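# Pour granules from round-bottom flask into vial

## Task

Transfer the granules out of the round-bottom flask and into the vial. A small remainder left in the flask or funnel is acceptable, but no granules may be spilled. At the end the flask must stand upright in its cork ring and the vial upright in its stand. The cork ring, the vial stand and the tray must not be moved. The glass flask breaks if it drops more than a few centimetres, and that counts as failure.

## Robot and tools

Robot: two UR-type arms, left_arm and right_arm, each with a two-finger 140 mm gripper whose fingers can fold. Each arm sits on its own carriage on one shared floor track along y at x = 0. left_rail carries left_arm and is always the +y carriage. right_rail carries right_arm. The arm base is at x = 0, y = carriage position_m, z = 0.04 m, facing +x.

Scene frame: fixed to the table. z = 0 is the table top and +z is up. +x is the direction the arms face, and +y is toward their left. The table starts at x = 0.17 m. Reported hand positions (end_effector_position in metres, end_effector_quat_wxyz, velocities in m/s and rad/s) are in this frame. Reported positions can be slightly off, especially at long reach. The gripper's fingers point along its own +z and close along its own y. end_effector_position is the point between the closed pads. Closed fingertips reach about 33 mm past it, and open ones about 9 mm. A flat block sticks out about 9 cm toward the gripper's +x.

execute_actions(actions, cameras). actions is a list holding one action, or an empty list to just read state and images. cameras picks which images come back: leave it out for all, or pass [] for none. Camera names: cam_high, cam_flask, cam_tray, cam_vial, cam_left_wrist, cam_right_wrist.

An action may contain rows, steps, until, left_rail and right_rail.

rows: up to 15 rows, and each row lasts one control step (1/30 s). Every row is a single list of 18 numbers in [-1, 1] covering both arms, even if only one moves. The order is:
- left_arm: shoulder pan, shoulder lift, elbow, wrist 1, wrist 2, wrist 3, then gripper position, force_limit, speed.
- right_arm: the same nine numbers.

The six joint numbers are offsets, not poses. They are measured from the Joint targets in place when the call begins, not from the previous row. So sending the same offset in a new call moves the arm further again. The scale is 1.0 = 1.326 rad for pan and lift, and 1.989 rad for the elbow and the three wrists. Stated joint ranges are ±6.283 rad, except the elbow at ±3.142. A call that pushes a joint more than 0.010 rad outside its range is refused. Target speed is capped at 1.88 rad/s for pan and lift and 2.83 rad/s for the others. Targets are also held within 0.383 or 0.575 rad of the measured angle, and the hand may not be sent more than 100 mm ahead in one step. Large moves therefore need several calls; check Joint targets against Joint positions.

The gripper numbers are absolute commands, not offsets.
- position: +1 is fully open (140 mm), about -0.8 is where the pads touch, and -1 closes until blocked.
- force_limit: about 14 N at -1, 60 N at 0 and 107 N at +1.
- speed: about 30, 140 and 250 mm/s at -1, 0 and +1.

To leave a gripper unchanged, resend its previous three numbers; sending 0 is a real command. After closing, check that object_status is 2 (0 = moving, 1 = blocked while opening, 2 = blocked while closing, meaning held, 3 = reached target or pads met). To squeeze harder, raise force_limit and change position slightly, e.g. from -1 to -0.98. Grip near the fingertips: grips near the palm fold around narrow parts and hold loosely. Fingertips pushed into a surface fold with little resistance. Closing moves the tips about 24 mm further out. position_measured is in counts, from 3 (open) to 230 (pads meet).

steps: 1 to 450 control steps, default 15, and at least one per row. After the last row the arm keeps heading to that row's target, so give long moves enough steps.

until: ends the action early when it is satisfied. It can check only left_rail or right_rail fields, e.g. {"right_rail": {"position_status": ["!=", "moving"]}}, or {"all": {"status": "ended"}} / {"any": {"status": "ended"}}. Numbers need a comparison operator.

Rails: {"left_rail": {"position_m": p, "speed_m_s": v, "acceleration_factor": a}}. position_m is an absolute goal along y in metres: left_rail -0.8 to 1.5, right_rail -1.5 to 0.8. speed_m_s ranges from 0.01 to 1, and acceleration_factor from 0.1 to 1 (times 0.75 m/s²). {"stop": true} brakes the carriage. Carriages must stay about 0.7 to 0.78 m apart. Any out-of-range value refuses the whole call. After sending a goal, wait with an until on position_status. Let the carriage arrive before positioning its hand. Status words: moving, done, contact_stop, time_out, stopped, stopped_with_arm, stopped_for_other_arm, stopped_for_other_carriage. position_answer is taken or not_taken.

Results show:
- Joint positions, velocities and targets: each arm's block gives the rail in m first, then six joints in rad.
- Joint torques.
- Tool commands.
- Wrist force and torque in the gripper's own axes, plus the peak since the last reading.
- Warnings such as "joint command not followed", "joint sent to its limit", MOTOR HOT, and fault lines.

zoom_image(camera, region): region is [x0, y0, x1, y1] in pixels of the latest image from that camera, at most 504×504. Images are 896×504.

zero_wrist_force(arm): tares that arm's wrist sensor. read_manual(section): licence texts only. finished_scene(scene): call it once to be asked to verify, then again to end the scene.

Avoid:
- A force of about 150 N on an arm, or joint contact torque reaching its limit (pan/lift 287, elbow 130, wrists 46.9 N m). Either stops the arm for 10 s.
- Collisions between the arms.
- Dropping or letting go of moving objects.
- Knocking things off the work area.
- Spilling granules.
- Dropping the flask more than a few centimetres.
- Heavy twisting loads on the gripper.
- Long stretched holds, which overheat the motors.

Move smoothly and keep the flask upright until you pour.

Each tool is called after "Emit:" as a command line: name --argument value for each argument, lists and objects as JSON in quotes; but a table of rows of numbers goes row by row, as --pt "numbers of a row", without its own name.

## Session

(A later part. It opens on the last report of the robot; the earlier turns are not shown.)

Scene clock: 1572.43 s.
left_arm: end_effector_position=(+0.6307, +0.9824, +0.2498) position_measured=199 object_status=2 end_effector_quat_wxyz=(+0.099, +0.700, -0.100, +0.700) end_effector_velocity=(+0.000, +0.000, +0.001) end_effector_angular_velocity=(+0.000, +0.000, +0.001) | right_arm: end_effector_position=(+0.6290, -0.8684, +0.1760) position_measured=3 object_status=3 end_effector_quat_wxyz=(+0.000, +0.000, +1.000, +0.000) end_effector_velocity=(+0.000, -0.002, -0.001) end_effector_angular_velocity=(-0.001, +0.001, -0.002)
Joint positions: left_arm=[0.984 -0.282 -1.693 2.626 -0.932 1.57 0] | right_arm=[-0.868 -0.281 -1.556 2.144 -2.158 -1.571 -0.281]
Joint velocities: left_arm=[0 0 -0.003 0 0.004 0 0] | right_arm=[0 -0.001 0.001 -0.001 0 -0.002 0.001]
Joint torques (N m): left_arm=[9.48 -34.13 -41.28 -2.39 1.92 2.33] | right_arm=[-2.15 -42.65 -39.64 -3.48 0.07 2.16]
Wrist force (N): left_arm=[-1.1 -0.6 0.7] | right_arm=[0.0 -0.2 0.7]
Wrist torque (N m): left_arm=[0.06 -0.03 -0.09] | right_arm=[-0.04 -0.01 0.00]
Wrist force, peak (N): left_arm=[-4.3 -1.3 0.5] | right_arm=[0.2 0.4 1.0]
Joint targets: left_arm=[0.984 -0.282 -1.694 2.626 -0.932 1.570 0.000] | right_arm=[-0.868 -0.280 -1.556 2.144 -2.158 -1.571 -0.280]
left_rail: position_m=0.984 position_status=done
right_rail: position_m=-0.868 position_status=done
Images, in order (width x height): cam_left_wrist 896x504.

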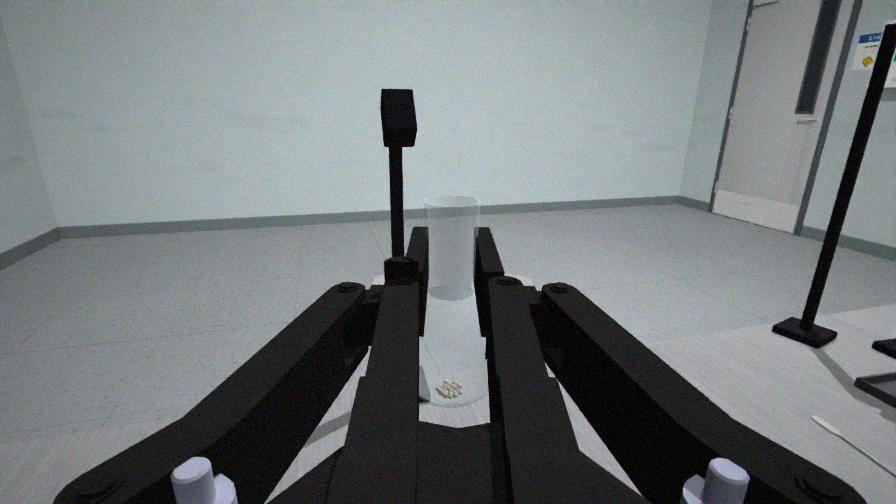

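Emit:
execute_actions --actions '[]' --cameras '["cam_high", "cam_vial", "cam_left_wrist"]'

Scene clock: 1604.40 s.
left_arm: end_effector_position=(+0.6307, +0.9824, +0.2500) position_measured=199 object_status=2 end_effector_quat_wxyz=(+0.099, +0.700, -0.100, +0.700) end_effector_velocity=(+0.000, +0.000, +0.000) end_effector_angular_velocity=(+0.000, +0.000, +0.000) | right_arm: end_effector_position=(+0.6290, -0.8684, +0.1760) position_measured=3 object_status=3 end_effector_quat_wxyz=(+0.000, +0.000, +1.000, +0.000) end_effector_velocity=(-0.001, +0.000, -0.001) end_effector_angular_velocity=(+0.000, +0.002, -0.001)
Joint positions: left_arm=[0.984 -0.282 -1.694 2.626 -0.932 1.57 0] | right_arm=[-0.868 -0.281 -1.556 2.144 -2.158 -1.571 -0.281]
Joint velocities: left_arm=[0 0 0 0 0 -0.001 0] | right_arm=[0 -0.001 0 0.001 0 0 0]
Joint torques (N m): left_arm=[8.94 -31.92 -34.52 -2.41 1.74 2.45] | right_arm=[0.91 -44.38 -38.06 -3.75 -0.33 2.1]
Wrist force (N): left_arm=[-1.7 -0.9 0.7] | right_arm=[-0.2 0.1 0.4]
Wrist torque (N m): left_arm=[-0.01 0.14 -0.09] | right_arm=[0.02 0.03 0.01]
Wrist force, peak (N): left_arm=[-1.9 -1.1 0.7] | right_arm=[-0.4 0.3 1.0]
Joint targets: left_arm=[0.984 -0.282 -1.694 2.626 -0.932 1.570 0.000] | right_arm=[-0.868 -0.280 -1.556 2.144 -2.158 -1.571 -0.280]
Tool commands: left_gripper/position=-1.0 left_gripper/force_limit=-0.2 left_gripper/speed=-0.95 right_gripper/position=+1.0 right_gripper/force_limit=+1.0 right_gripper/speed=+1.0
left_rail: position_m=0.984 position_status=done
right_rail: position_m=-0.868 position_status=done
Images, in order (width x height): cam_high 896x504, cam_vial 896x504, cam_left_wrist 896x504.

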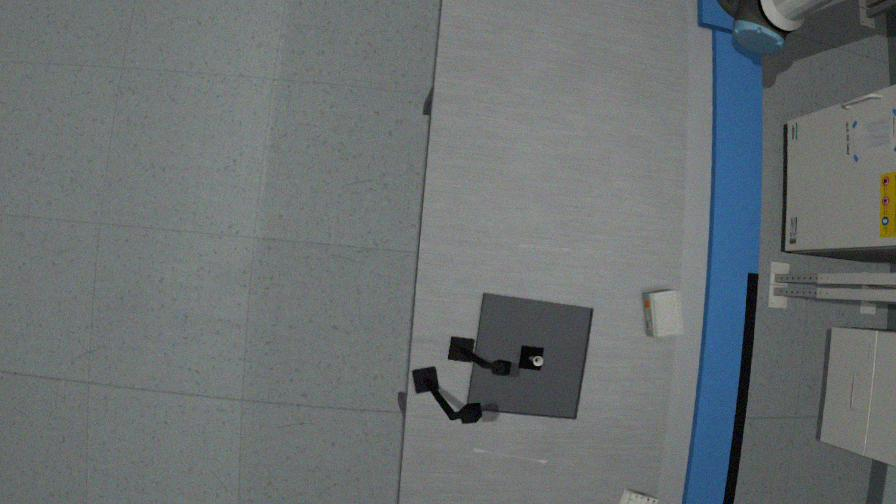

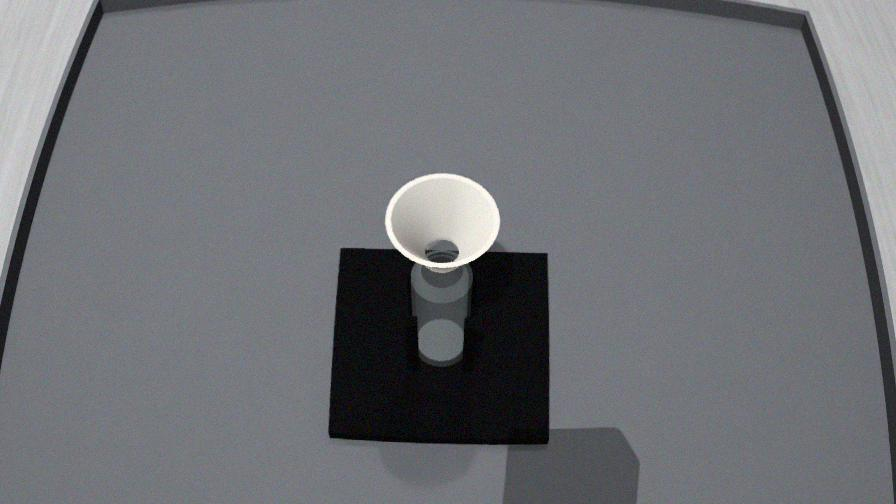

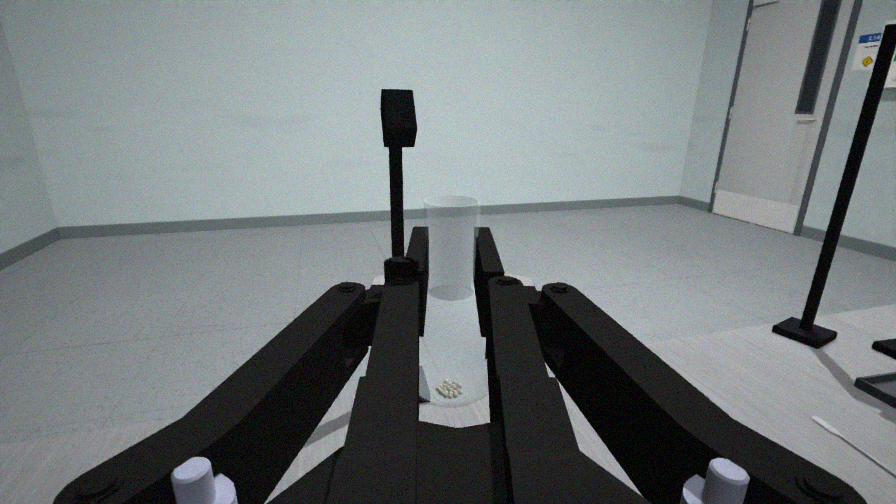

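Emit:
execute_actions --actions '[{"rows":[[0,-0.001178,0.000533,0.000252,0,0,-1,-0.2,-0.95,0,0,0,0,0,0,1,1,1],[0,-0.004508,0.002041,0.000965,0,0,-1,-0.2,-0.95,0,0,0,0,0,0,1,1,1],[0,-0.009647,0.004367,0.002064,0,0,-1,-0.2,-0.95,0,0,0,0,0,0,1,1,1],[0,-0.016271,0.007366,0.003481,0,0,-1,-0.2,-0.95,0,0,0,0,0,0,1,1,1],[0,-0.024053,0.010889,0.005146,0,0,-1,-0.2,-0.95,0,0,0,0,0,0,1,1,1],[0,-0.032652,0.014782,0.006986,0,0,-1,-0.2,-0.95,0,0,0,0,0,0,1,1,1],[0,-0.041752,0.018902,0.008933,0,0,-1,-0.2,-0.95,0,0,0,0,0,0,1,1,1],[0,-0.05101,0.023093,0.010914,0,0,-1,-0.2,-0.95,0,0,0,0,0,0,1,1,1],[0,-0.06011,0.027212,0.012861,0,0,-1,-0.2,-0.95,0,0,0,0,0,0,1,1,1],[0,-0.068709,0.031105,0.014701,0,0,-1,-0.2,-0.95,0,0,0,0,0,0,1,1,1],[0,-0.076492,0.034629,0.016366,0,0,-1,-0.2,-0.95,0,0,0,0,0,0,1,1,1],[0,-0.083115,0.037627,0.017783,0,0,-1,-0.2,-0.95,0,0,0,0,0,0,1,1,1],[0,-0.088254,0.039954,0.018883,0,0,-1,-0.2,-0.95,0,0,0,0,0,0,1,1,1],[0,-0.091584,0.041461,0.019595,0,0,-1,-0.2,-0.95,0,0,0,0,0,0,1,1,1],[0,-0.092762,0.041995,0.019847,0,0,-1,-0.2,-0.95,0,0,0,0,0,0,1,1,1]],"steps":24}]' --cameras '["cam_tray"]'

Scene clock: 1681.83 s.
left_arm: end_effector_position=(+0.5769, +0.9980, +0.2500) position_measured=199 object_status=2 end_effector_quat_wxyz=(+0.099, +0.700, -0.100, +0.700) end_effector_velocity=(-0.001, +0.001, +0.000) end_effector_angular_velocity=(+0.000, +0.001, +0.002) | right_arm: end_effector_position=(+0.6290, -0.8684, +0.1760) position_measured=3 object_status=3 end_effector_quat_wxyz=(+0.000, +0.000, +1.000, +0.000) end_effector_velocity=(+0.000, -0.001, +0.000) end_effector_angular_velocity=(-0.001, -0.001, -0.001)
Joint positions: left_arm=[0.984 -0.282 -1.816 2.709 -0.893 1.57 0] | right_arm=[-0.868 -0.281 -1.556 2.144 -2.158 -1.571 -0.281]
Joint velocities: left_arm=[0 0 -0.003 0.002 0.001 -0.001 0] | right_arm=[0 -0.001 0 0 -0.001 0 0]
Joint torques (N m): left_arm=[8.02 -21.12 -17.99 -1.68 1.84 2.26] | right_arm=[3.57 -44.85 -39.54 -3.48 -0.04 1.98]
Wrist force (N): left_arm=[-1.8 -0.9 0.6] | right_arm=[-0.4 0.4 0.3]
Wrist torque (N m): left_arm=[-0.01 0.13 -0.05] | right_arm=[0.08 0.09 0.01]
Wrist force, peak (N): left_arm=[-1.5 -1.1 1.6] | right_arm=[-0.3 0.2 1.0]
Joint targets: left_arm=[0.984 -0.282 -1.817 2.709 -0.892 1.570 0.000] | right_arm=[-0.868 -0.280 -1.556 2.144 -2.158 -1.571 -0.280]
left_rail: position_m=0.984 position_status=done
right_rail: position_m=-0.868 position_status=done
Images, in order (width x height): cam_tray 896x504.

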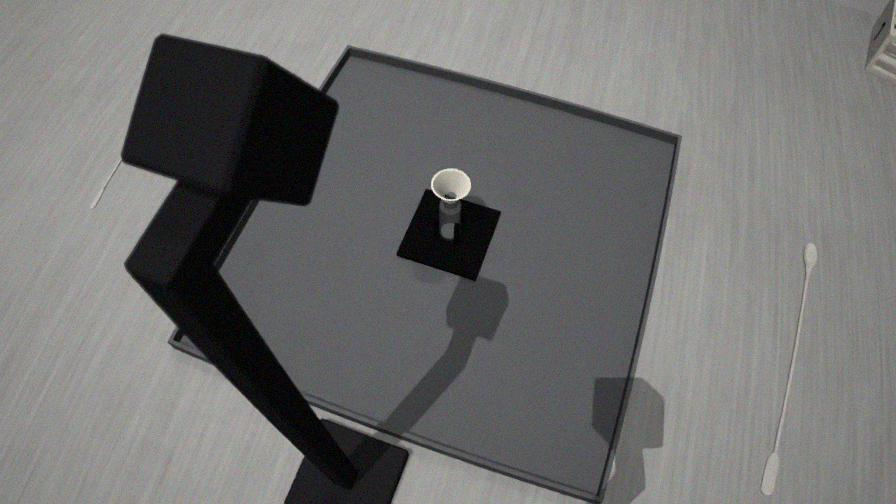

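Emit:
execute_actions --actions '[{"left_rail":{"position_m":0.431,"speed_m_s":0.6,"acceleration_factor":0.5},"steps":240,"until":{"left_rail":{"position_status":["!=","moving"]}}}]' --cameras '["cam_tray","cam_vial","cam_left_wrist"]'

Scene clock: 1704.33 s.
left_arm: end_effector_position=(+0.5768, +0.4452, +0.2499) position_measured=199 object_status=2 end_effector_quat_wxyz=(+0.099, +0.700, -0.100, +0.700) end_effector_velocity=(+0.000, -0.001, +0.000) end_effector_angular_velocity=(-0.003, +0.000, +0.000) | right_arm: end_effector_position=(+0.6290, -0.8684, +0.1760) position_measured=3 object_status=3 end_effector_quat_wxyz=(+0.000, +0.000, +1.000, +0.000) end_effector_velocity=(+0.000, +0.000, +0.000) end_effector_angular_velocity=(-0.002, -0.001, +0.000)
Joint positions: left_arm=[0.431 -0.282 -1.817 2.709 -0.892 1.57 0] | right_arm=[-0.868 -0.281 -1.556 2.144 -2.158 -1.571 -0.281]
Joint velocities: left_arm=[-0.001 0 0 0 0 0 -0.003] | right_arm=[0 0 0 0 -0.001 -0.002 0]
Joint torques (N m): left_arm=[7.05 -15.82 -31.64 -3.92 1.78 2.11] | right_arm=[2.02 -44.56 -38.84 -3.96 0 2.15]
Wrist force (N): left_arm=[-1.7 -1.2 0.7] | right_arm=[0.0 0.4 0.7]
Wrist torque (N m): left_arm=[-0.07 0.11 -0.05] | right_arm=[0.08 0.01 0.00]
Wrist force, peak (N): left_arm=[-1.5 -2.5 0.2] | right_arm=[-0.1 0.6 0.9]
Joint targets: left_arm=[0.431 -0.282 -1.817 2.709 -0.892 1.570 0.000] | right_arm=[-0.868 -0.280 -1.556 2.144 -2.158 -1.571 -0.280]
Tool commands: left_gripper/position=-1.0 left_gripper/force_limit=-0.2 left_gripper/speed=-0.95 right_gripper/position=+1.0 right_gripper/force_limit=+1.0 right_gripper/speed=+1.0
left_rail: position_m=0.431 speed_m_s=0.60 position_status=done
right_rail: position_m=-0.868 position_status=done
Images, in order (width x height): cam_tray 896x504, cam_vial 896x504, cam_left_wrist 896x504.

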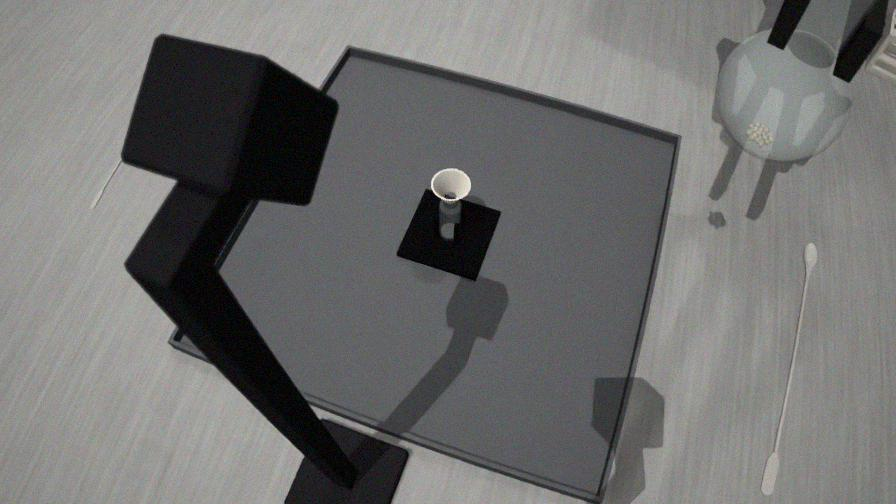

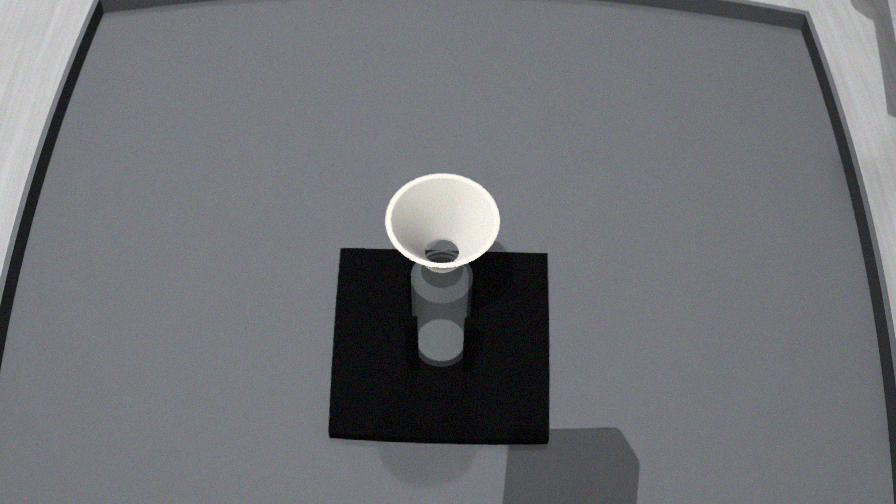

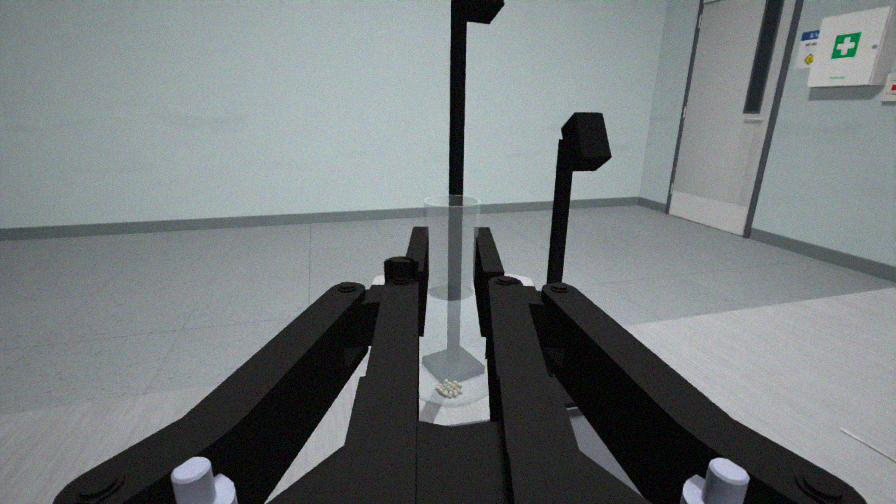

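Emit:
execute_actions --actions '[{"rows":[[0,0,0,0,0,0.004458,-1,-0.2,-0.95,0,0,0,0,0,0,1,1,1],[0,0,0,0,0,0.017058,-1,-0.2,-0.95,0,0,0,0,0,0,1,1,1],[0,0,0,0,0,0.036504,-1,-0.2,-0.95,0,0,0,0,0,0,1,1,1],[0,0,0,0,0,0.061565,-1,-0.2,-0.95,0,0,0,0,0,0,1,1,1],[0,0,0,0,0,0.091014,-1,-0.2,-0.95,0,0,0,0,0,0,1,1,1],[0,0,0,0,0,0.123551,-1,-0.2,-0.95,0,0,0,0,0,0,1,1,1],[0,0,0,0,0,0.157984,-1,-0.2,-0.95,0,0,0,0,0,0,1,1,1],[0,0,0,0,0,0.193013,-1,-0.2,-0.95,0,0,0,0,0,0,1,1,1],[0,0,0,0,0,0.227446,-1,-0.2,-0.95,0,0,0,0,0,0,1,1,1],[0,0,0,0,0,0.259984,-1,-0.2,-0.95,0,0,0,0,0,0,1,1,1],[0,0,0,0,0,0.289432,-1,-0.2,-0.95,0,0,0,0,0,0,1,1,1],[0,0,0,0,0,0.314493,-1,-0.2,-0.95,0,0,0,0,0,0,1,1,1],[0,0,0,0,0,0.333939,-1,-0.2,-0.95,0,0,0,0,0,0,1,1,1],[0,0,0,0,0,0.346539,-1,-0.2,-0.95,0,0,0,0,0,0,1,1,1],[0,0,0,0,0,0.350997,-1,-0.2,-0.95,0,0,0,0,0,0,1,1,1]],"steps":22}]' --cameras '["cam_tray","cam_left_wrist"]'

Scene clock: 1819.37 s.
left_arm: end_effector_position=(+0.5768, +0.4451, +0.2500) position_measured=199 object_status=2 end_effector_quat_wxyz=(-0.146, +0.624, -0.333, +0.692) end_effector_velocity=(+0.000, -0.001, +0.000) end_effector_angular_velocity=(+0.004, -0.001, -0.002) | right_arm: end_effector_position=(+0.6290, -0.8684, +0.1760) position_measured=3 object_status=3 end_effector_quat_wxyz=(+0.000, +0.000, +1.000, +0.000) end_effector_velocity=(-0.001, +0.000, +0.000) end_effector_angular_velocity=(+0.000, +0.001, +0.000)
Joint positions: left_arm=[0.431 -0.282 -1.817 2.709 -0.892 1.57 0.698] | right_arm=[-0.868 -0.281 -1.556 2.144 -2.158 -1.571 -0.281]
Joint velocities: left_arm=[0 -0.001 0 0 0 0.001 0.004] | right_arm=[0 0 0 0.001 0 -0.001 0]
Joint torques (N m): left_arm=[7.45 -9.1 -36.41 -4.68 1.66 3.48] | right_arm=[4.82 -46.08 -40.95 -3.63 -0.08 2.48]
Wrist force (N): left_arm=[-1.5 -1.0 0.7] | right_arm=[0.0 0.4 0.8]
Wrist torque (N m): left_arm=[-0.16 0.01 -0.07] | right_arm=[0.09 0.00 0.00]
Wrist force, peak (N): left_arm=[-2.1 -1.3 0.6] | right_arm=[-0.1 0.7 1.0]
Joint targets: left_arm=[0.431 -0.282 -1.817 2.709 -0.892 1.570 0.698] | right_arm=[-0.868 -0.280 -1.556 2.144 -2.158 -1.571 -0.280]
left_rail: position_m=0.431 speed_m_s=0.60 position_status=done
right_rail: position_m=-0.868 position_status=done
Images, in order (width x height): cam_tray 896x504, cam_left_wrist 896x504.

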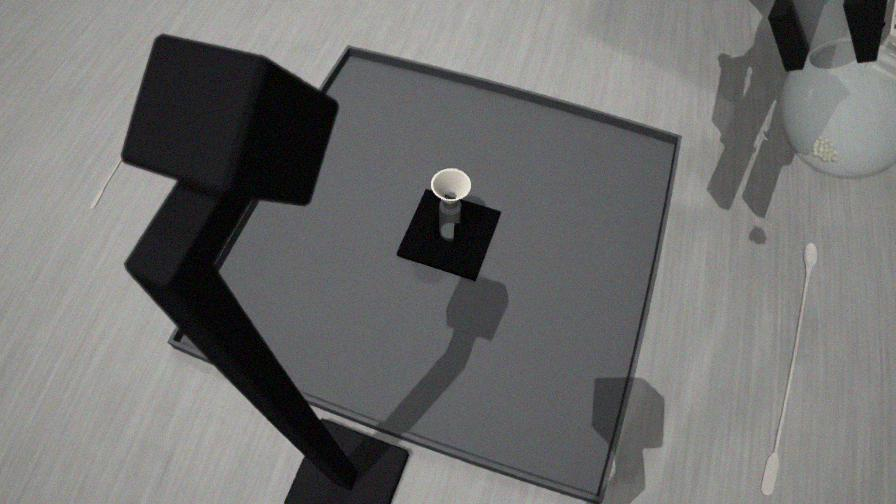

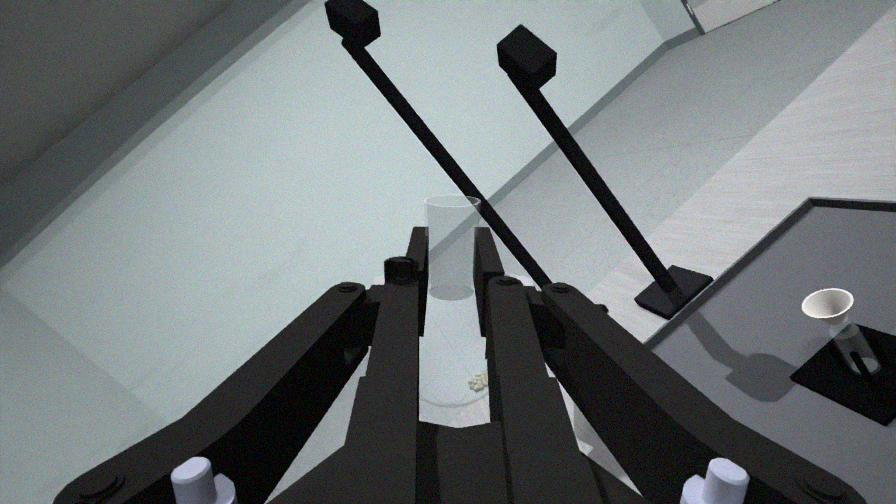

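Emit:
execute_actions --actions '[{"rows":[[0,0,0,0,0,0.004458,-1,-0.2,-0.95,0,0,0,0,0,0,1,1,1],[0,0,0,0,0,0.017058,-1,-0.2,-0.95,0,0,0,0,0,0,1,1,1],[0,0,0,0,0,0.036504,-1,-0.2,-0.95,0,0,0,0,0,0,1,1,1],[0,0,0,0,0,0.061565,-1,-0.2,-0.95,0,0,0,0,0,0,1,1,1],[0,0,0,0,0,0.091014,-1,-0.2,-0.95,0,0,0,0,0,0,1,1,1],[0,0,0,0,0,0.123551,-1,-0.2,-0.95,0,0,0,0,0,0,1,1,1],[0,0,0,0,0,0.157984,-1,-0.2,-0.95,0,0,0,0,0,0,1,1,1],[0,0,0,0,0,0.193013,-1,-0.2,-0.95,0,0,0,0,0,0,1,1,1],[0,0,0,0,0,0.227446,-1,-0.2,-0.95,0,0,0,0,0,0,1,1,1],[0,0,0,0,0,0.259984,-1,-0.2,-0.95,0,0,0,0,0,0,1,1,1],[0,0,0,0,0,0.289432,-1,-0.2,-0.95,0,0,0,0,0,0,1,1,1],[0,0,0,0,0,0.314493,-1,-0.2,-0.95,0,0,0,0,0,0,1,1,1],[0,0,0,0,0,0.333939,-1,-0.2,-0.95,0,0,0,0,0,0,1,1,1],[0,0,0,0,0,0.346539,-1,-0.2,-0.95,0,0,0,0,0,0,1,1,1],[0,0,0,0,0,0.350997,-1,-0.2,-0.95,0,0,0,0,0,0,1,1,1]],"steps":22}]' --cameras '["cam_tray","cam_left_wrist"]'

Scene clock: 1833.50 s.
left_arm: end_effector_position=(+0.5768, +0.4451, +0.2500) position_measured=199 object_status=2 end_effector_quat_wxyz=(-0.374, +0.473, -0.526, +0.600) end_effector_velocity=(+0.000, +0.000, +0.000) end_effector_angular_velocity=(+0.003, -0.001, +0.000) | right_arm: end_effector_position=(+0.6290, -0.8684, +0.1760) position_measured=3 object_status=3 end_effector_quat_wxyz=(+0.000, +0.000, +1.000, +0.000) end_effector_velocity=(-0.001, +0.001, -0.002) end_effector_angular_velocity=(-0.001, +0.003, +0.002)
Joint positions: left_arm=[0.431 -0.282 -1.817 2.709 -0.892 1.57 1.396] | right_arm=[-0.868 -0.281 -1.556 2.144 -2.158 -1.571 -0.281]
Joint velocities: left_arm=[0 0 0 0.001 -0.001 0 0.003] | right_arm=[0 0.002 0.001 0.002 0 -0.001 0]
Joint torques (N m): left_arm=[7.39 -8.25 -33.21 -4.38 1.47 4.27] | right_arm=[3.6 -44.3 -38.22 -3.78 -0.35 2.65]
Wrist force (N): left_arm=[-1.4 -1.1 -0.1] | right_arm=[0.1 0.1 0.7]
Wrist torque (N m): left_arm=[-0.30 -0.04 -0.11] | right_arm=[0.02 -0.02 0.00]
Wrist force, peak (N): left_arm=[-2.0 -1.5 0.4] | right_arm=[0.1 0.2 1.1]
Joint targets: left_arm=[0.431 -0.282 -1.817 2.709 -0.892 1.570 1.396] | right_arm=[-0.868 -0.280 -1.556 2.144 -2.158 -1.571 -0.280]
left_rail: position_m=0.431 speed_m_s=0.60 position_status=done
right_rail: position_m=-0.868 position_status=done
Images, in order (width x height): cam_tray 896x504, cam_left_wrist 896x504.

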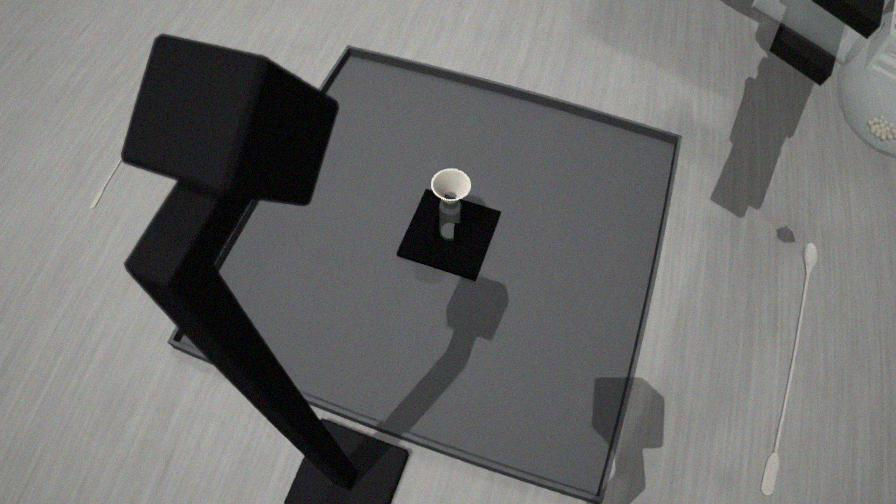

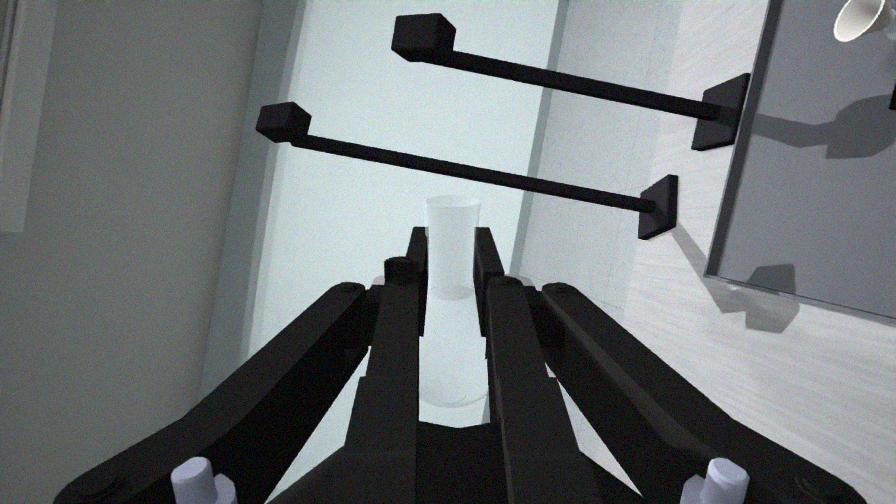

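Emit:
execute_actions --actions '[{"rows":[[0,0,0,0,0,0.0039,-1,-0.2,-0.95,0,0,0,0,0,0,1,1,1],[0,0,0,0,0,0.014926,-1,-0.2,-0.95,0,0,0,0,0,0,1,1,1],[0,0,0,0,0,0.031941,-1,-0.2,-0.95,0,0,0,0,0,0,1,1,1],[0,0,0,0,0,0.053869,-1,-0.2,-0.95,0,0,0,0,0,0,1,1,1],[0,0,0,0,0,0.079637,-1,-0.2,-0.95,0,0,0,0,0,0,1,1,1],[0,0,0,0,0,0.108107,-1,-0.2,-0.95,0,0,0,0,0,0,1,1,1],[0,0,0,0,0,0.138236,-1,-0.2,-0.95,0,0,0,0,0,0,1,1,1],[0,0,0,0,0,0.168886,-1,-0.2,-0.95,0,0,0,0,0,0,1,1,1],[0,0,0,0,0,0.199015,-1,-0.2,-0.95,0,0,0,0,0,0,1,1,1],[0,0,0,0,0,0.227485,-1,-0.2,-0.95,0,0,0,0,0,0,1,1,1],[0,0,0,0,0,0.253253,-1,-0.2,-0.95,0,0,0,0,0,0,1,1,1],[0,0,0,0,0,0.275181,-1,-0.2,-0.95,0,0,0,0,0,0,1,1,1],[0,0,0,0,0,0.292196,-1,-0.2,-0.95,0,0,0,0,0,0,1,1,1],[0,0,0,0,0,0.303222,-1,-0.2,-0.95,0,0,0,0,0,0,1,1,1],[0,0,0,0,0,0.307122,-1,-0.2,-0.95,0,0,0,0,0,0,1,1,1]],"steps":22}]' --cameras '["cam_tray","cam_vial","cam_left_wrist"]'

Scene clock: 1849.60 s.
left_arm: end_effector_position=(+0.5768, +0.4451, +0.2500) position_measured=199 object_status=2 end_effector_quat_wxyz=(+0.537, -0.292, +0.644, -0.460) end_effector_velocity=(+0.000, +0.000, +0.000) end_effector_angular_velocity=(+0.002, -0.002, -0.001) | right_arm: end_effector_position=(+0.6290, -0.8684, +0.1760) position_measured=3 object_status=3 end_effector_quat_wxyz=(+0.000, +0.000, +1.000, +0.000) end_effector_velocity=(+0.001, -0.001, +0.002) end_effector_angular_velocity=(-0.002, -0.003, -0.001)
Joint positions: left_arm=[0.431 -0.282 -1.817 2.709 -0.892 1.57 2.007] | right_arm=[-0.868 -0.281 -1.556 2.144 -2.158 -1.571 -0.28]
Joint velocities: left_arm=[0 0 0 0 -0.001 0 0.003] | right_arm=[0 -0.001 -0.002 -0.001 -0.001 -0.001 0]
Joint torques (N m): left_arm=[8.27 -8.73 -29.34 -4.36 1.5 3.52] | right_arm=[3.75 -43 -39.06 -3.4 -0.64 2.49]
Wrist force (N): left_arm=[-0.2 -0.8 -0.2] | right_arm=[0.2 0.3 0.7]
Wrist torque (N m): left_arm=[-0.29 -0.32 -0.14] | right_arm=[0.05 -0.04 0.00]
Wrist force, peak (N): left_arm=[-1.7 -1.4 0.0] | right_arm=[0.2 0.2 1.2]
Joint targets: left_arm=[0.431 -0.282 -1.817 2.709 -0.892 1.570 2.007] | right_arm=[-0.868 -0.280 -1.556 2.144 -2.158 -1.571 -0.280]
left_rail: position_m=0.431 speed_m_s=0.60 position_status=done
right_rail: position_m=-0.868 position_status=done
Images, in order (width x height): cam_tray 896x504, cam_vial 896x504, cam_left_wrist 896x504.

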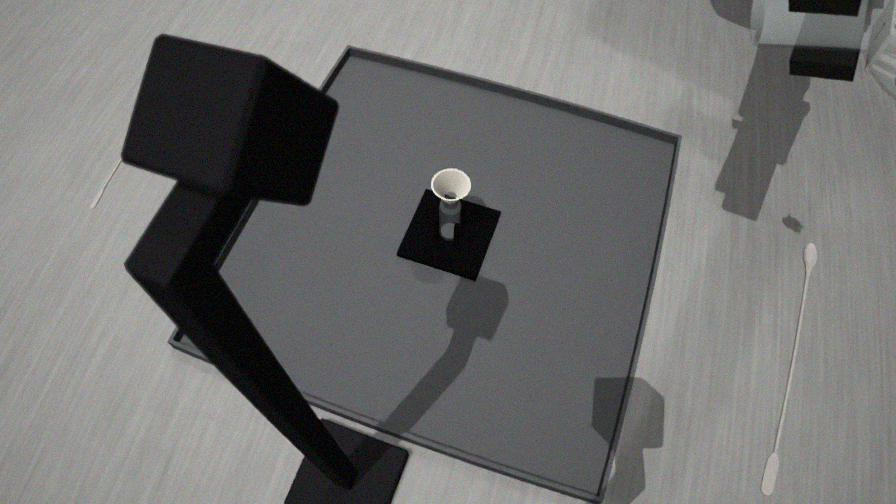

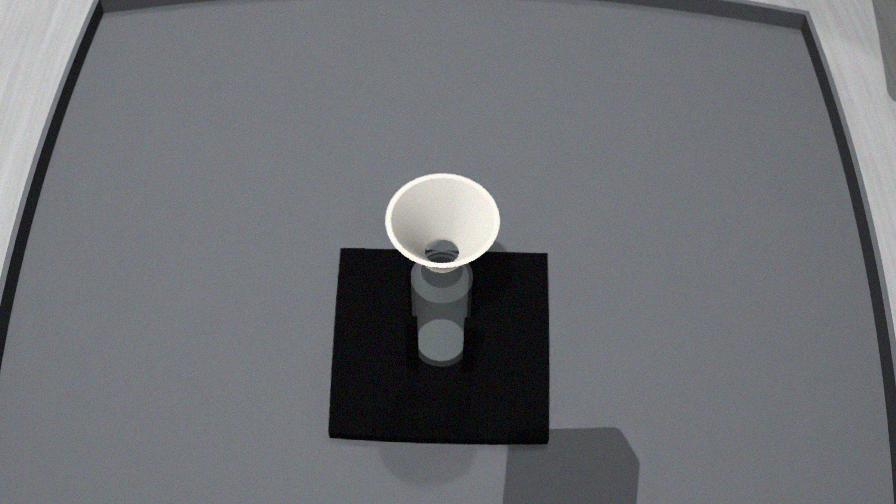

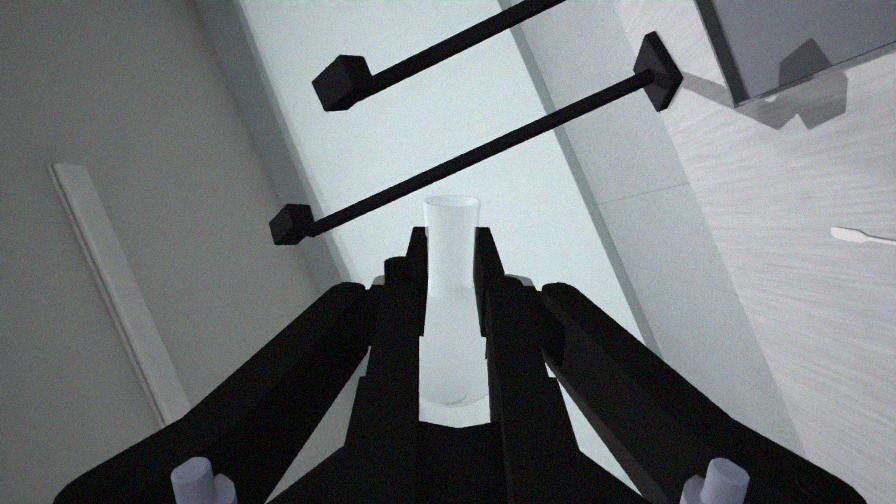

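Emit:
execute_actions --actions '[{"left_rail":{"position_m":0.371},"steps":120,"until":{"left_rail":{"position_status":["!=","moving"]}}}]' --cameras '["cam_tray","cam_vial","cam_left_wrist"]'

Scene clock: 1864.73 s.
left_arm: end_effector_position=(+0.5768, +0.3852, +0.2500) position_measured=199 object_status=2 end_effector_quat_wxyz=(+0.537, -0.292, +0.644, -0.460) end_effector_velocity=(+0.000, -0.001, +0.000) end_effector_angular_velocity=(+0.002, -0.002, +0.000) | right_arm: end_effector_position=(+0.6290, -0.8684, +0.1760) position_measured=3 object_status=3 end_effector_quat_wxyz=(+0.000, +0.000, +1.000, +0.000) end_effector_velocity=(+0.000, +0.000, -0.001) end_effector_angular_velocity=(+0.000, +0.001, +0.000)
Joint positions: left_arm=[0.371 -0.282 -1.817 2.709 -0.892 1.57 2.007] | right_arm=[-0.868 -0.281 -1.556 2.144 -2.158 -1.571 -0.28]
Joint velocities: left_arm=[-0.001 0 0 0 -0.001 0 0.003] | right_arm=[0 0 0.001 0.001 -0.001 -0.001 0]
Joint torques (N m): left_arm=[7.05 -8.84 -25.32 -4.27 1.43 3.13] | right_arm=[2.8 -46.46 -38.9 -3.49 -0.33 2.54]
Wrist force (N): left_arm=[-0.6 -0.4 -0.3] | right_arm=[0.0 0.3 0.5]
Wrist torque (N m): left_arm=[-0.19 -0.22 -0.14] | right_arm=[0.07 0.00 0.01]
Wrist force, peak (N): left_arm=[-0.9 -1.5 -0.4] | right_arm=[-0.1 0.5 1.0]
Joint targets: left_arm=[0.371 -0.282 -1.817 2.709 -0.892 1.570 2.007] | right_arm=[-0.868 -0.280 -1.556 2.144 -2.158 -1.571 -0.280]
Tool commands: left_gripper/position=-1.0 left_gripper/force_limit=-0.2 left_gripper/speed=-0.95 right_gripper/position=+1.0 right_gripper/force_limit=+1.0 right_gripper/speed=+1.0
left_rail: position_m=0.371 speed_m_s=0.60 position_status=done
right_rail: position_m=-0.868 position_status=done
Images, in order (width x height): cam_tray 896x504, cam_vial 896x504, cam_left_wrist 896x504.

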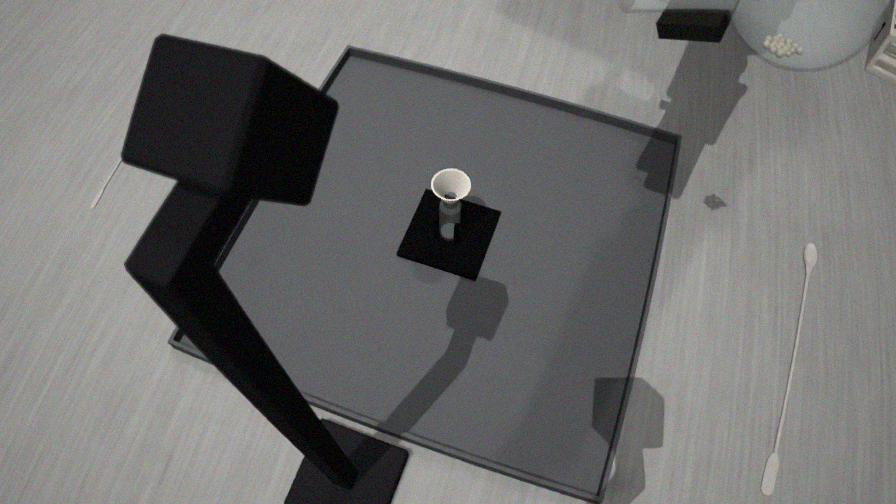

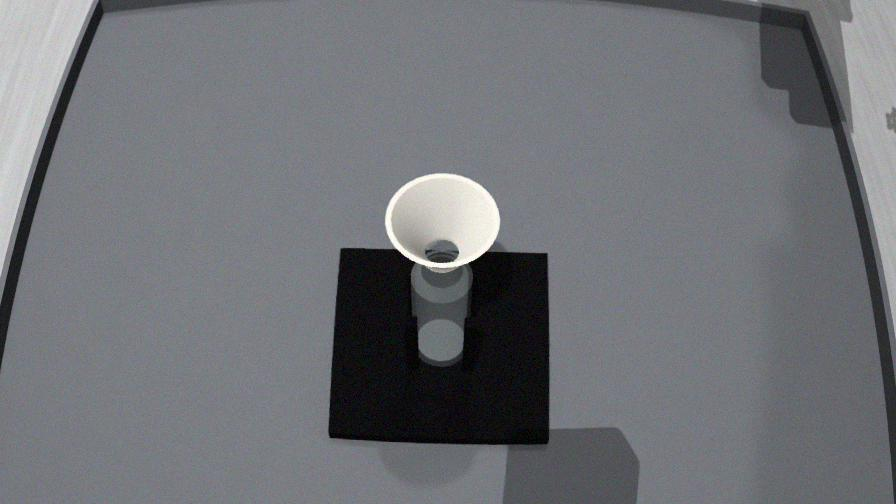

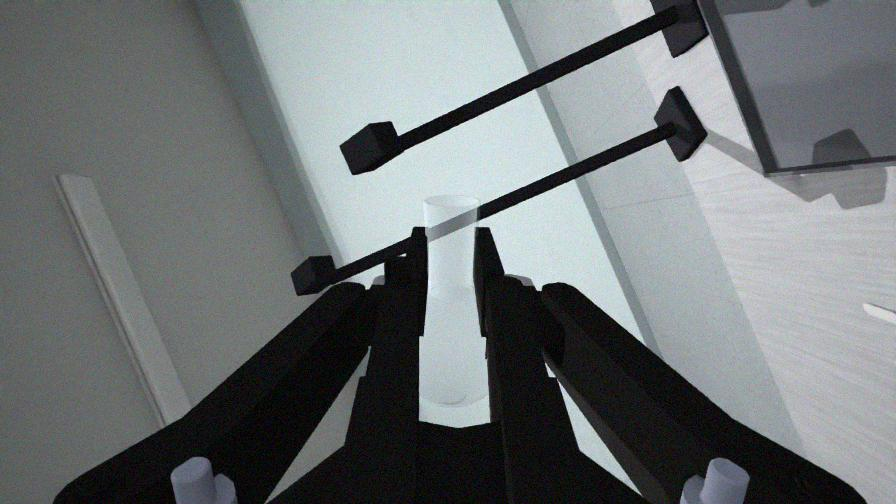

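Emit:
execute_actions --actions '[{"rows":[[0,0.00147,0.00026,-0.00124,0,0,-1,-0.2,-0.95,0,0,0,0,0,0,1,1,1],[0,0.005626,0.000993,-0.004744,0,0,-1,-0.2,-0.95,0,0,0,0,0,0,1,1,1],[0,0.01204,0.002126,-0.010152,0,0,-1,-0.2,-0.95,0,0,0,0,0,0,1,1,1],[0,0.020306,0.003585,-0.017122,0,0,-1,-0.2,-0.95,0,0,0,0,0,0,1,1,1],[0,0.030019,0.0053,-0.025312,0,0,-1,-0.2,-0.95,0,0,0,0,0,0,1,1,1],[0,0.040751,0.007195,-0.034362,0,0,-1,-0.2,-0.95,0,0,0,0,0,0,1,1,1],[0,0.052108,0.0092,-0.043938,0,0,-1,-0.2,-0.95,0,0,0,0,0,0,1,1,1],[0,0.063661,0.011239,-0.05368,0,0,-1,-0.2,-0.95,0,0,0,0,0,0,1,1,1],[0,0.075018,0.013244,-0.063256,0,0,-1,-0.2,-0.95,0,0,0,0,0,0,1,1,1],[0,0.08575,0.015139,-0.072306,0,0,-1,-0.2,-0.95,0,0,0,0,0,0,1,1,1],[0,0.095463,0.016854,-0.080496,0,0,-1,-0.2,-0.95,0,0,0,0,0,0,1,1,1],[0,0.103729,0.018313,-0.087466,0,0,-1,-0.2,-0.95,0,0,0,0,0,0,1,1,1],[0,0.110143,0.019446,-0.092874,0,0,-1,-0.2,-0.95,0,0,0,0,0,0,1,1,1],[0,0.114299,0.020179,-0.096378,0,0,-1,-0.2,-0.95,0,0,0,0,0,0,1,1,1],[0,0.115769,0.020439,-0.097618,0,0,-1,-0.2,-0.95,0,0,0,0,0,0,1,1,1]],"steps":22}]' --cameras '["cam_vial"]'

Emit:
execute_actions --actions '[{"rows":[[0,0.001778,0.000182,-0.001367,0,0,-1,-0.2,-0.95,0,0,0,0,0,0,1,1,1],[0,0.006803,0.000696,-0.005231,0,0,-1,-0.2,-0.95,0,0,0,0,0,0,1,1,1],[0,0.014558,0.001489,-0.011194,0,0,-1,-0.2,-0.95,0,0,0,0,0,0,1,1,1],[0,0.024552,0.002511,-0.018879,0,0,-1,-0.2,-0.95,0,0,0,0,0,0,1,1,1],[0,0.036297,0.003711,-0.027909,0,0,-1,-0.2,-0.95,0,0,0,0,0,0,1,1,1],[0,0.049273,0.005038,-0.037887,0,0,-1,-0.2,-0.95,0,0,0,0,0,0,1,1,1],[0,0.063005,0.006442,-0.048446,0,0,-1,-0.2,-0.95,0,0,0,0,0,0,1,1,1],[0,0.076975,0.007871,-0.059187,0,0,-1,-0.2,-0.95,0,0,0,0,0,0,1,1,1],[0,0.090707,0.009275,-0.069746,0,0,-1,-0.2,-0.95,0,0,0,0,0,0,1,1,1],[0,0.103683,0.010602,-0.079724,0,0,-1,-0.2,-0.95,0,0,0,0,0,0,1,1,1],[0,0.115428,0.011803,-0.088754,0,0,-1,-0.2,-0.95,0,0,0,0,0,0,1,1,1],[0,0.125422,0.012824,-0.096439,0,0,-1,-0.2,-0.95,0,0,0,0,0,0,1,1,1],[0,0.133177,0.013617,-0.102402,0,0,-1,-0.2,-0.95,0,0,0,0,0,0,1,1,1],[0,0.138202,0.014131,-0.106266,0,0,-1,-0.2,-0.95,0,0,0,0,0,0,1,1,1],[0,0.13998,0.014313,-0.107633,0,0,-1,-0.2,-0.95,0,0,0,0,0,0,1,1,1]],"steps":22}]' --cameras '["cam_tray","cam_vial","cam_left_wrist"]'

Scene clock: 1914.30 s.
left_arm: end_effector_position=(+0.5768, +0.3851, +0.2050) position_measured=199 object_status=2 end_effector_quat_wxyz=(+0.537, -0.292, +0.644, -0.460) end_effector_velocity=(+0.000, +0.000, +0.000) end_effector_angular_velocity=(+0.000, -0.001, -0.001) | right_arm: end_effector_position=(+0.6290, -0.8684, +0.1760) position_measured=3 object_status=3 end_effector_quat_wxyz=(+0.000, +0.000, +1.000, +0.000) end_effector_velocity=(-0.001, +0.001, -0.001) end_effector_angular_velocity=(+0.000, +0.003, +0.000)
Joint positions: left_arm=[0.371 -0.282 -1.663 2.75 -1.086 1.57 2.007] | right_arm=[-0.868 -0.281 -1.556 2.144 -2.158 -1.571 -0.281]
Joint velocities: left_arm=[0 0 0.002 0 -0.004 0 0] | right_arm=[0 0.001 0.001 0.001 0.001 0 0]
Joint torques (N m): left_arm=[6.62 -5.17 -11.23 -5.23 0.96 2.12] | right_arm=[3.27 -41.62 -38.69 -3.74 -0.38 2.84]
Wrist force (N): left_arm=[-0.9 -0.3 -0.4] | right_arm=[0.0 0.2 0.6]
Wrist torque (N m): left_arm=[-0.17 -0.16 -0.16] | right_arm=[0.05 0.01 0.00]
Wrist force, peak (N): left_arm=[-1.1 -1.9 -0.4] | right_arm=[-0.2 0.3 1.2]
Joint targets: left_arm=[0.371 -0.282 -1.663 2.750 -1.087 1.570 2.007] | right_arm=[-0.868 -0.280 -1.556 2.144 -2.158 -1.571 -0.280]
left_rail: position_m=0.371 speed_m_s=0.60 position_status=done
right_rail: position_m=-0.868 position_status=done
Images, in order (width x height): cam_vial 896x504.

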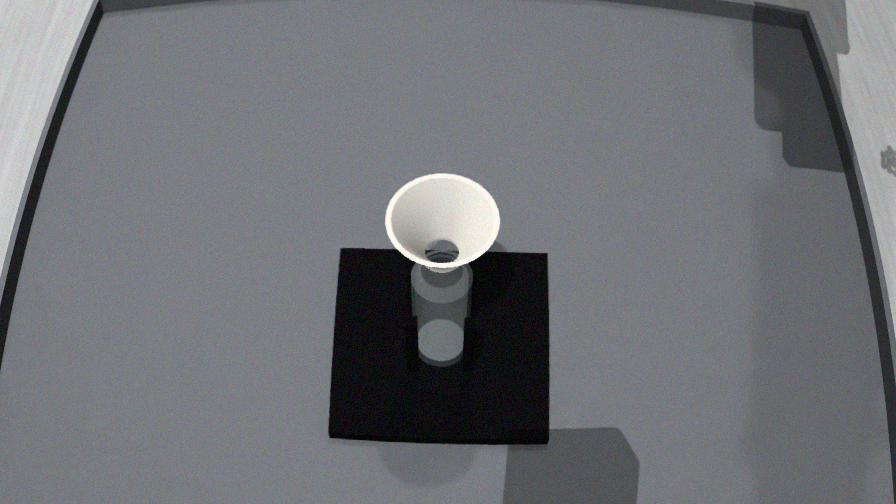

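Scene clock: 1915.43 s.
left_arm: end_effector_position=(+0.5768, +0.3851, +0.1601) position_measured=199 object_status=2 end_effector_quat_wxyz=(+0.537, -0.292, +0.644, -0.460) end_effector_velocity=(+0.000, +0.000, -0.001) end_effector_angular_velocity=(+0.002, -0.001, +0.000) | right_arm: end_effector_position=(+0.6290, -0.8684, +0.1760) position_measured=3 object_status=3 end_effector_quat_wxyz=(+0.000, +0.000, +1.000, +0.000) end_effector_velocity=(+0.000, +0.000, +0.000) end_effector_angular_velocity=(-0.002, +0.001, +0.002)
Joint positions: left_arm=[0.371 -0.282 -1.478 2.778 -1.3 1.57 2.007] | right_arm=[-0.868 -0.281 -1.556 2.144 -2.158 -1.571 -0.281]
Joint velocities: left_arm=[0 -0.001 0.003 0 -0.004 -0.001 0.002] | right_arm=[0 0.002 0.001 0 -0.001 -0.002 0]
Joint torques (N m): left_arm=[7.06 -13.09 -2.43 -5.17 0.75 2.17] | right_arm=[2.72 -41.83 -39.62 -3.89 -0.72 2.75]
Wrist force (N): left_arm=[-0.7 -0.2 -0.4] | right_arm=[0.0 0.3 0.5]
Wrist torque (N m): left_arm=[-0.13 -0.20 -0.14] | right_arm=[0.07 -0.02 0.00]
Wrist force, peak (N): left_arm=[-1.0 -1.5 -0.1] | right_arm=[0.1 0.6 0.8]
Joint targets: left_arm=[0.371 -0.282 -1.478 2.778 -1.301 1.570 2.007] | right_arm=[-0.868 -0.280 -1.556 2.144 -2.158 -1.571 -0.280]
left_rail: position_m=0.371 speed_m_s=0.60 position_status=done
right_rail: position_m=-0.868 position_status=done
Images, in order (width x height): cam_tray 896x504, cam_vial 896x504, cam_left_wrist 896x504.

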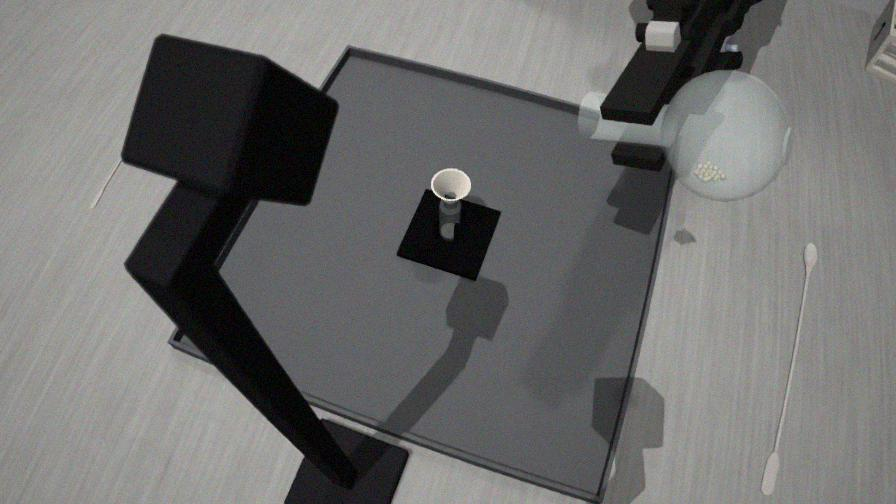

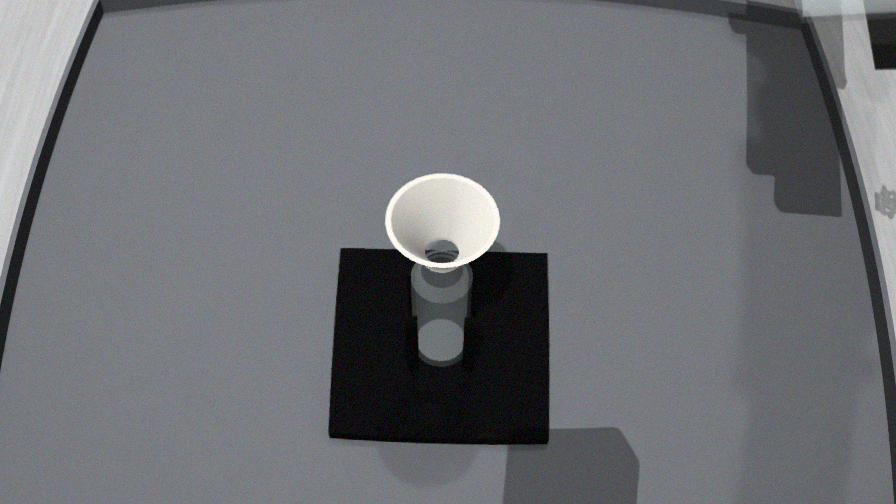

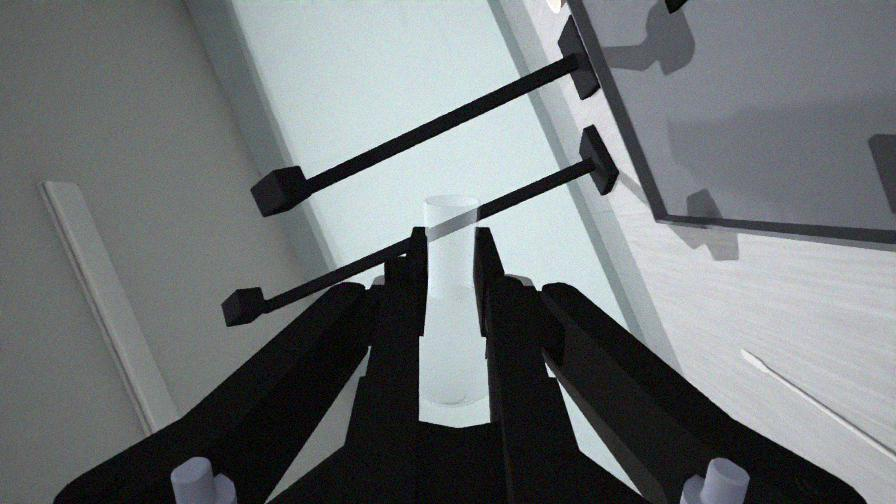

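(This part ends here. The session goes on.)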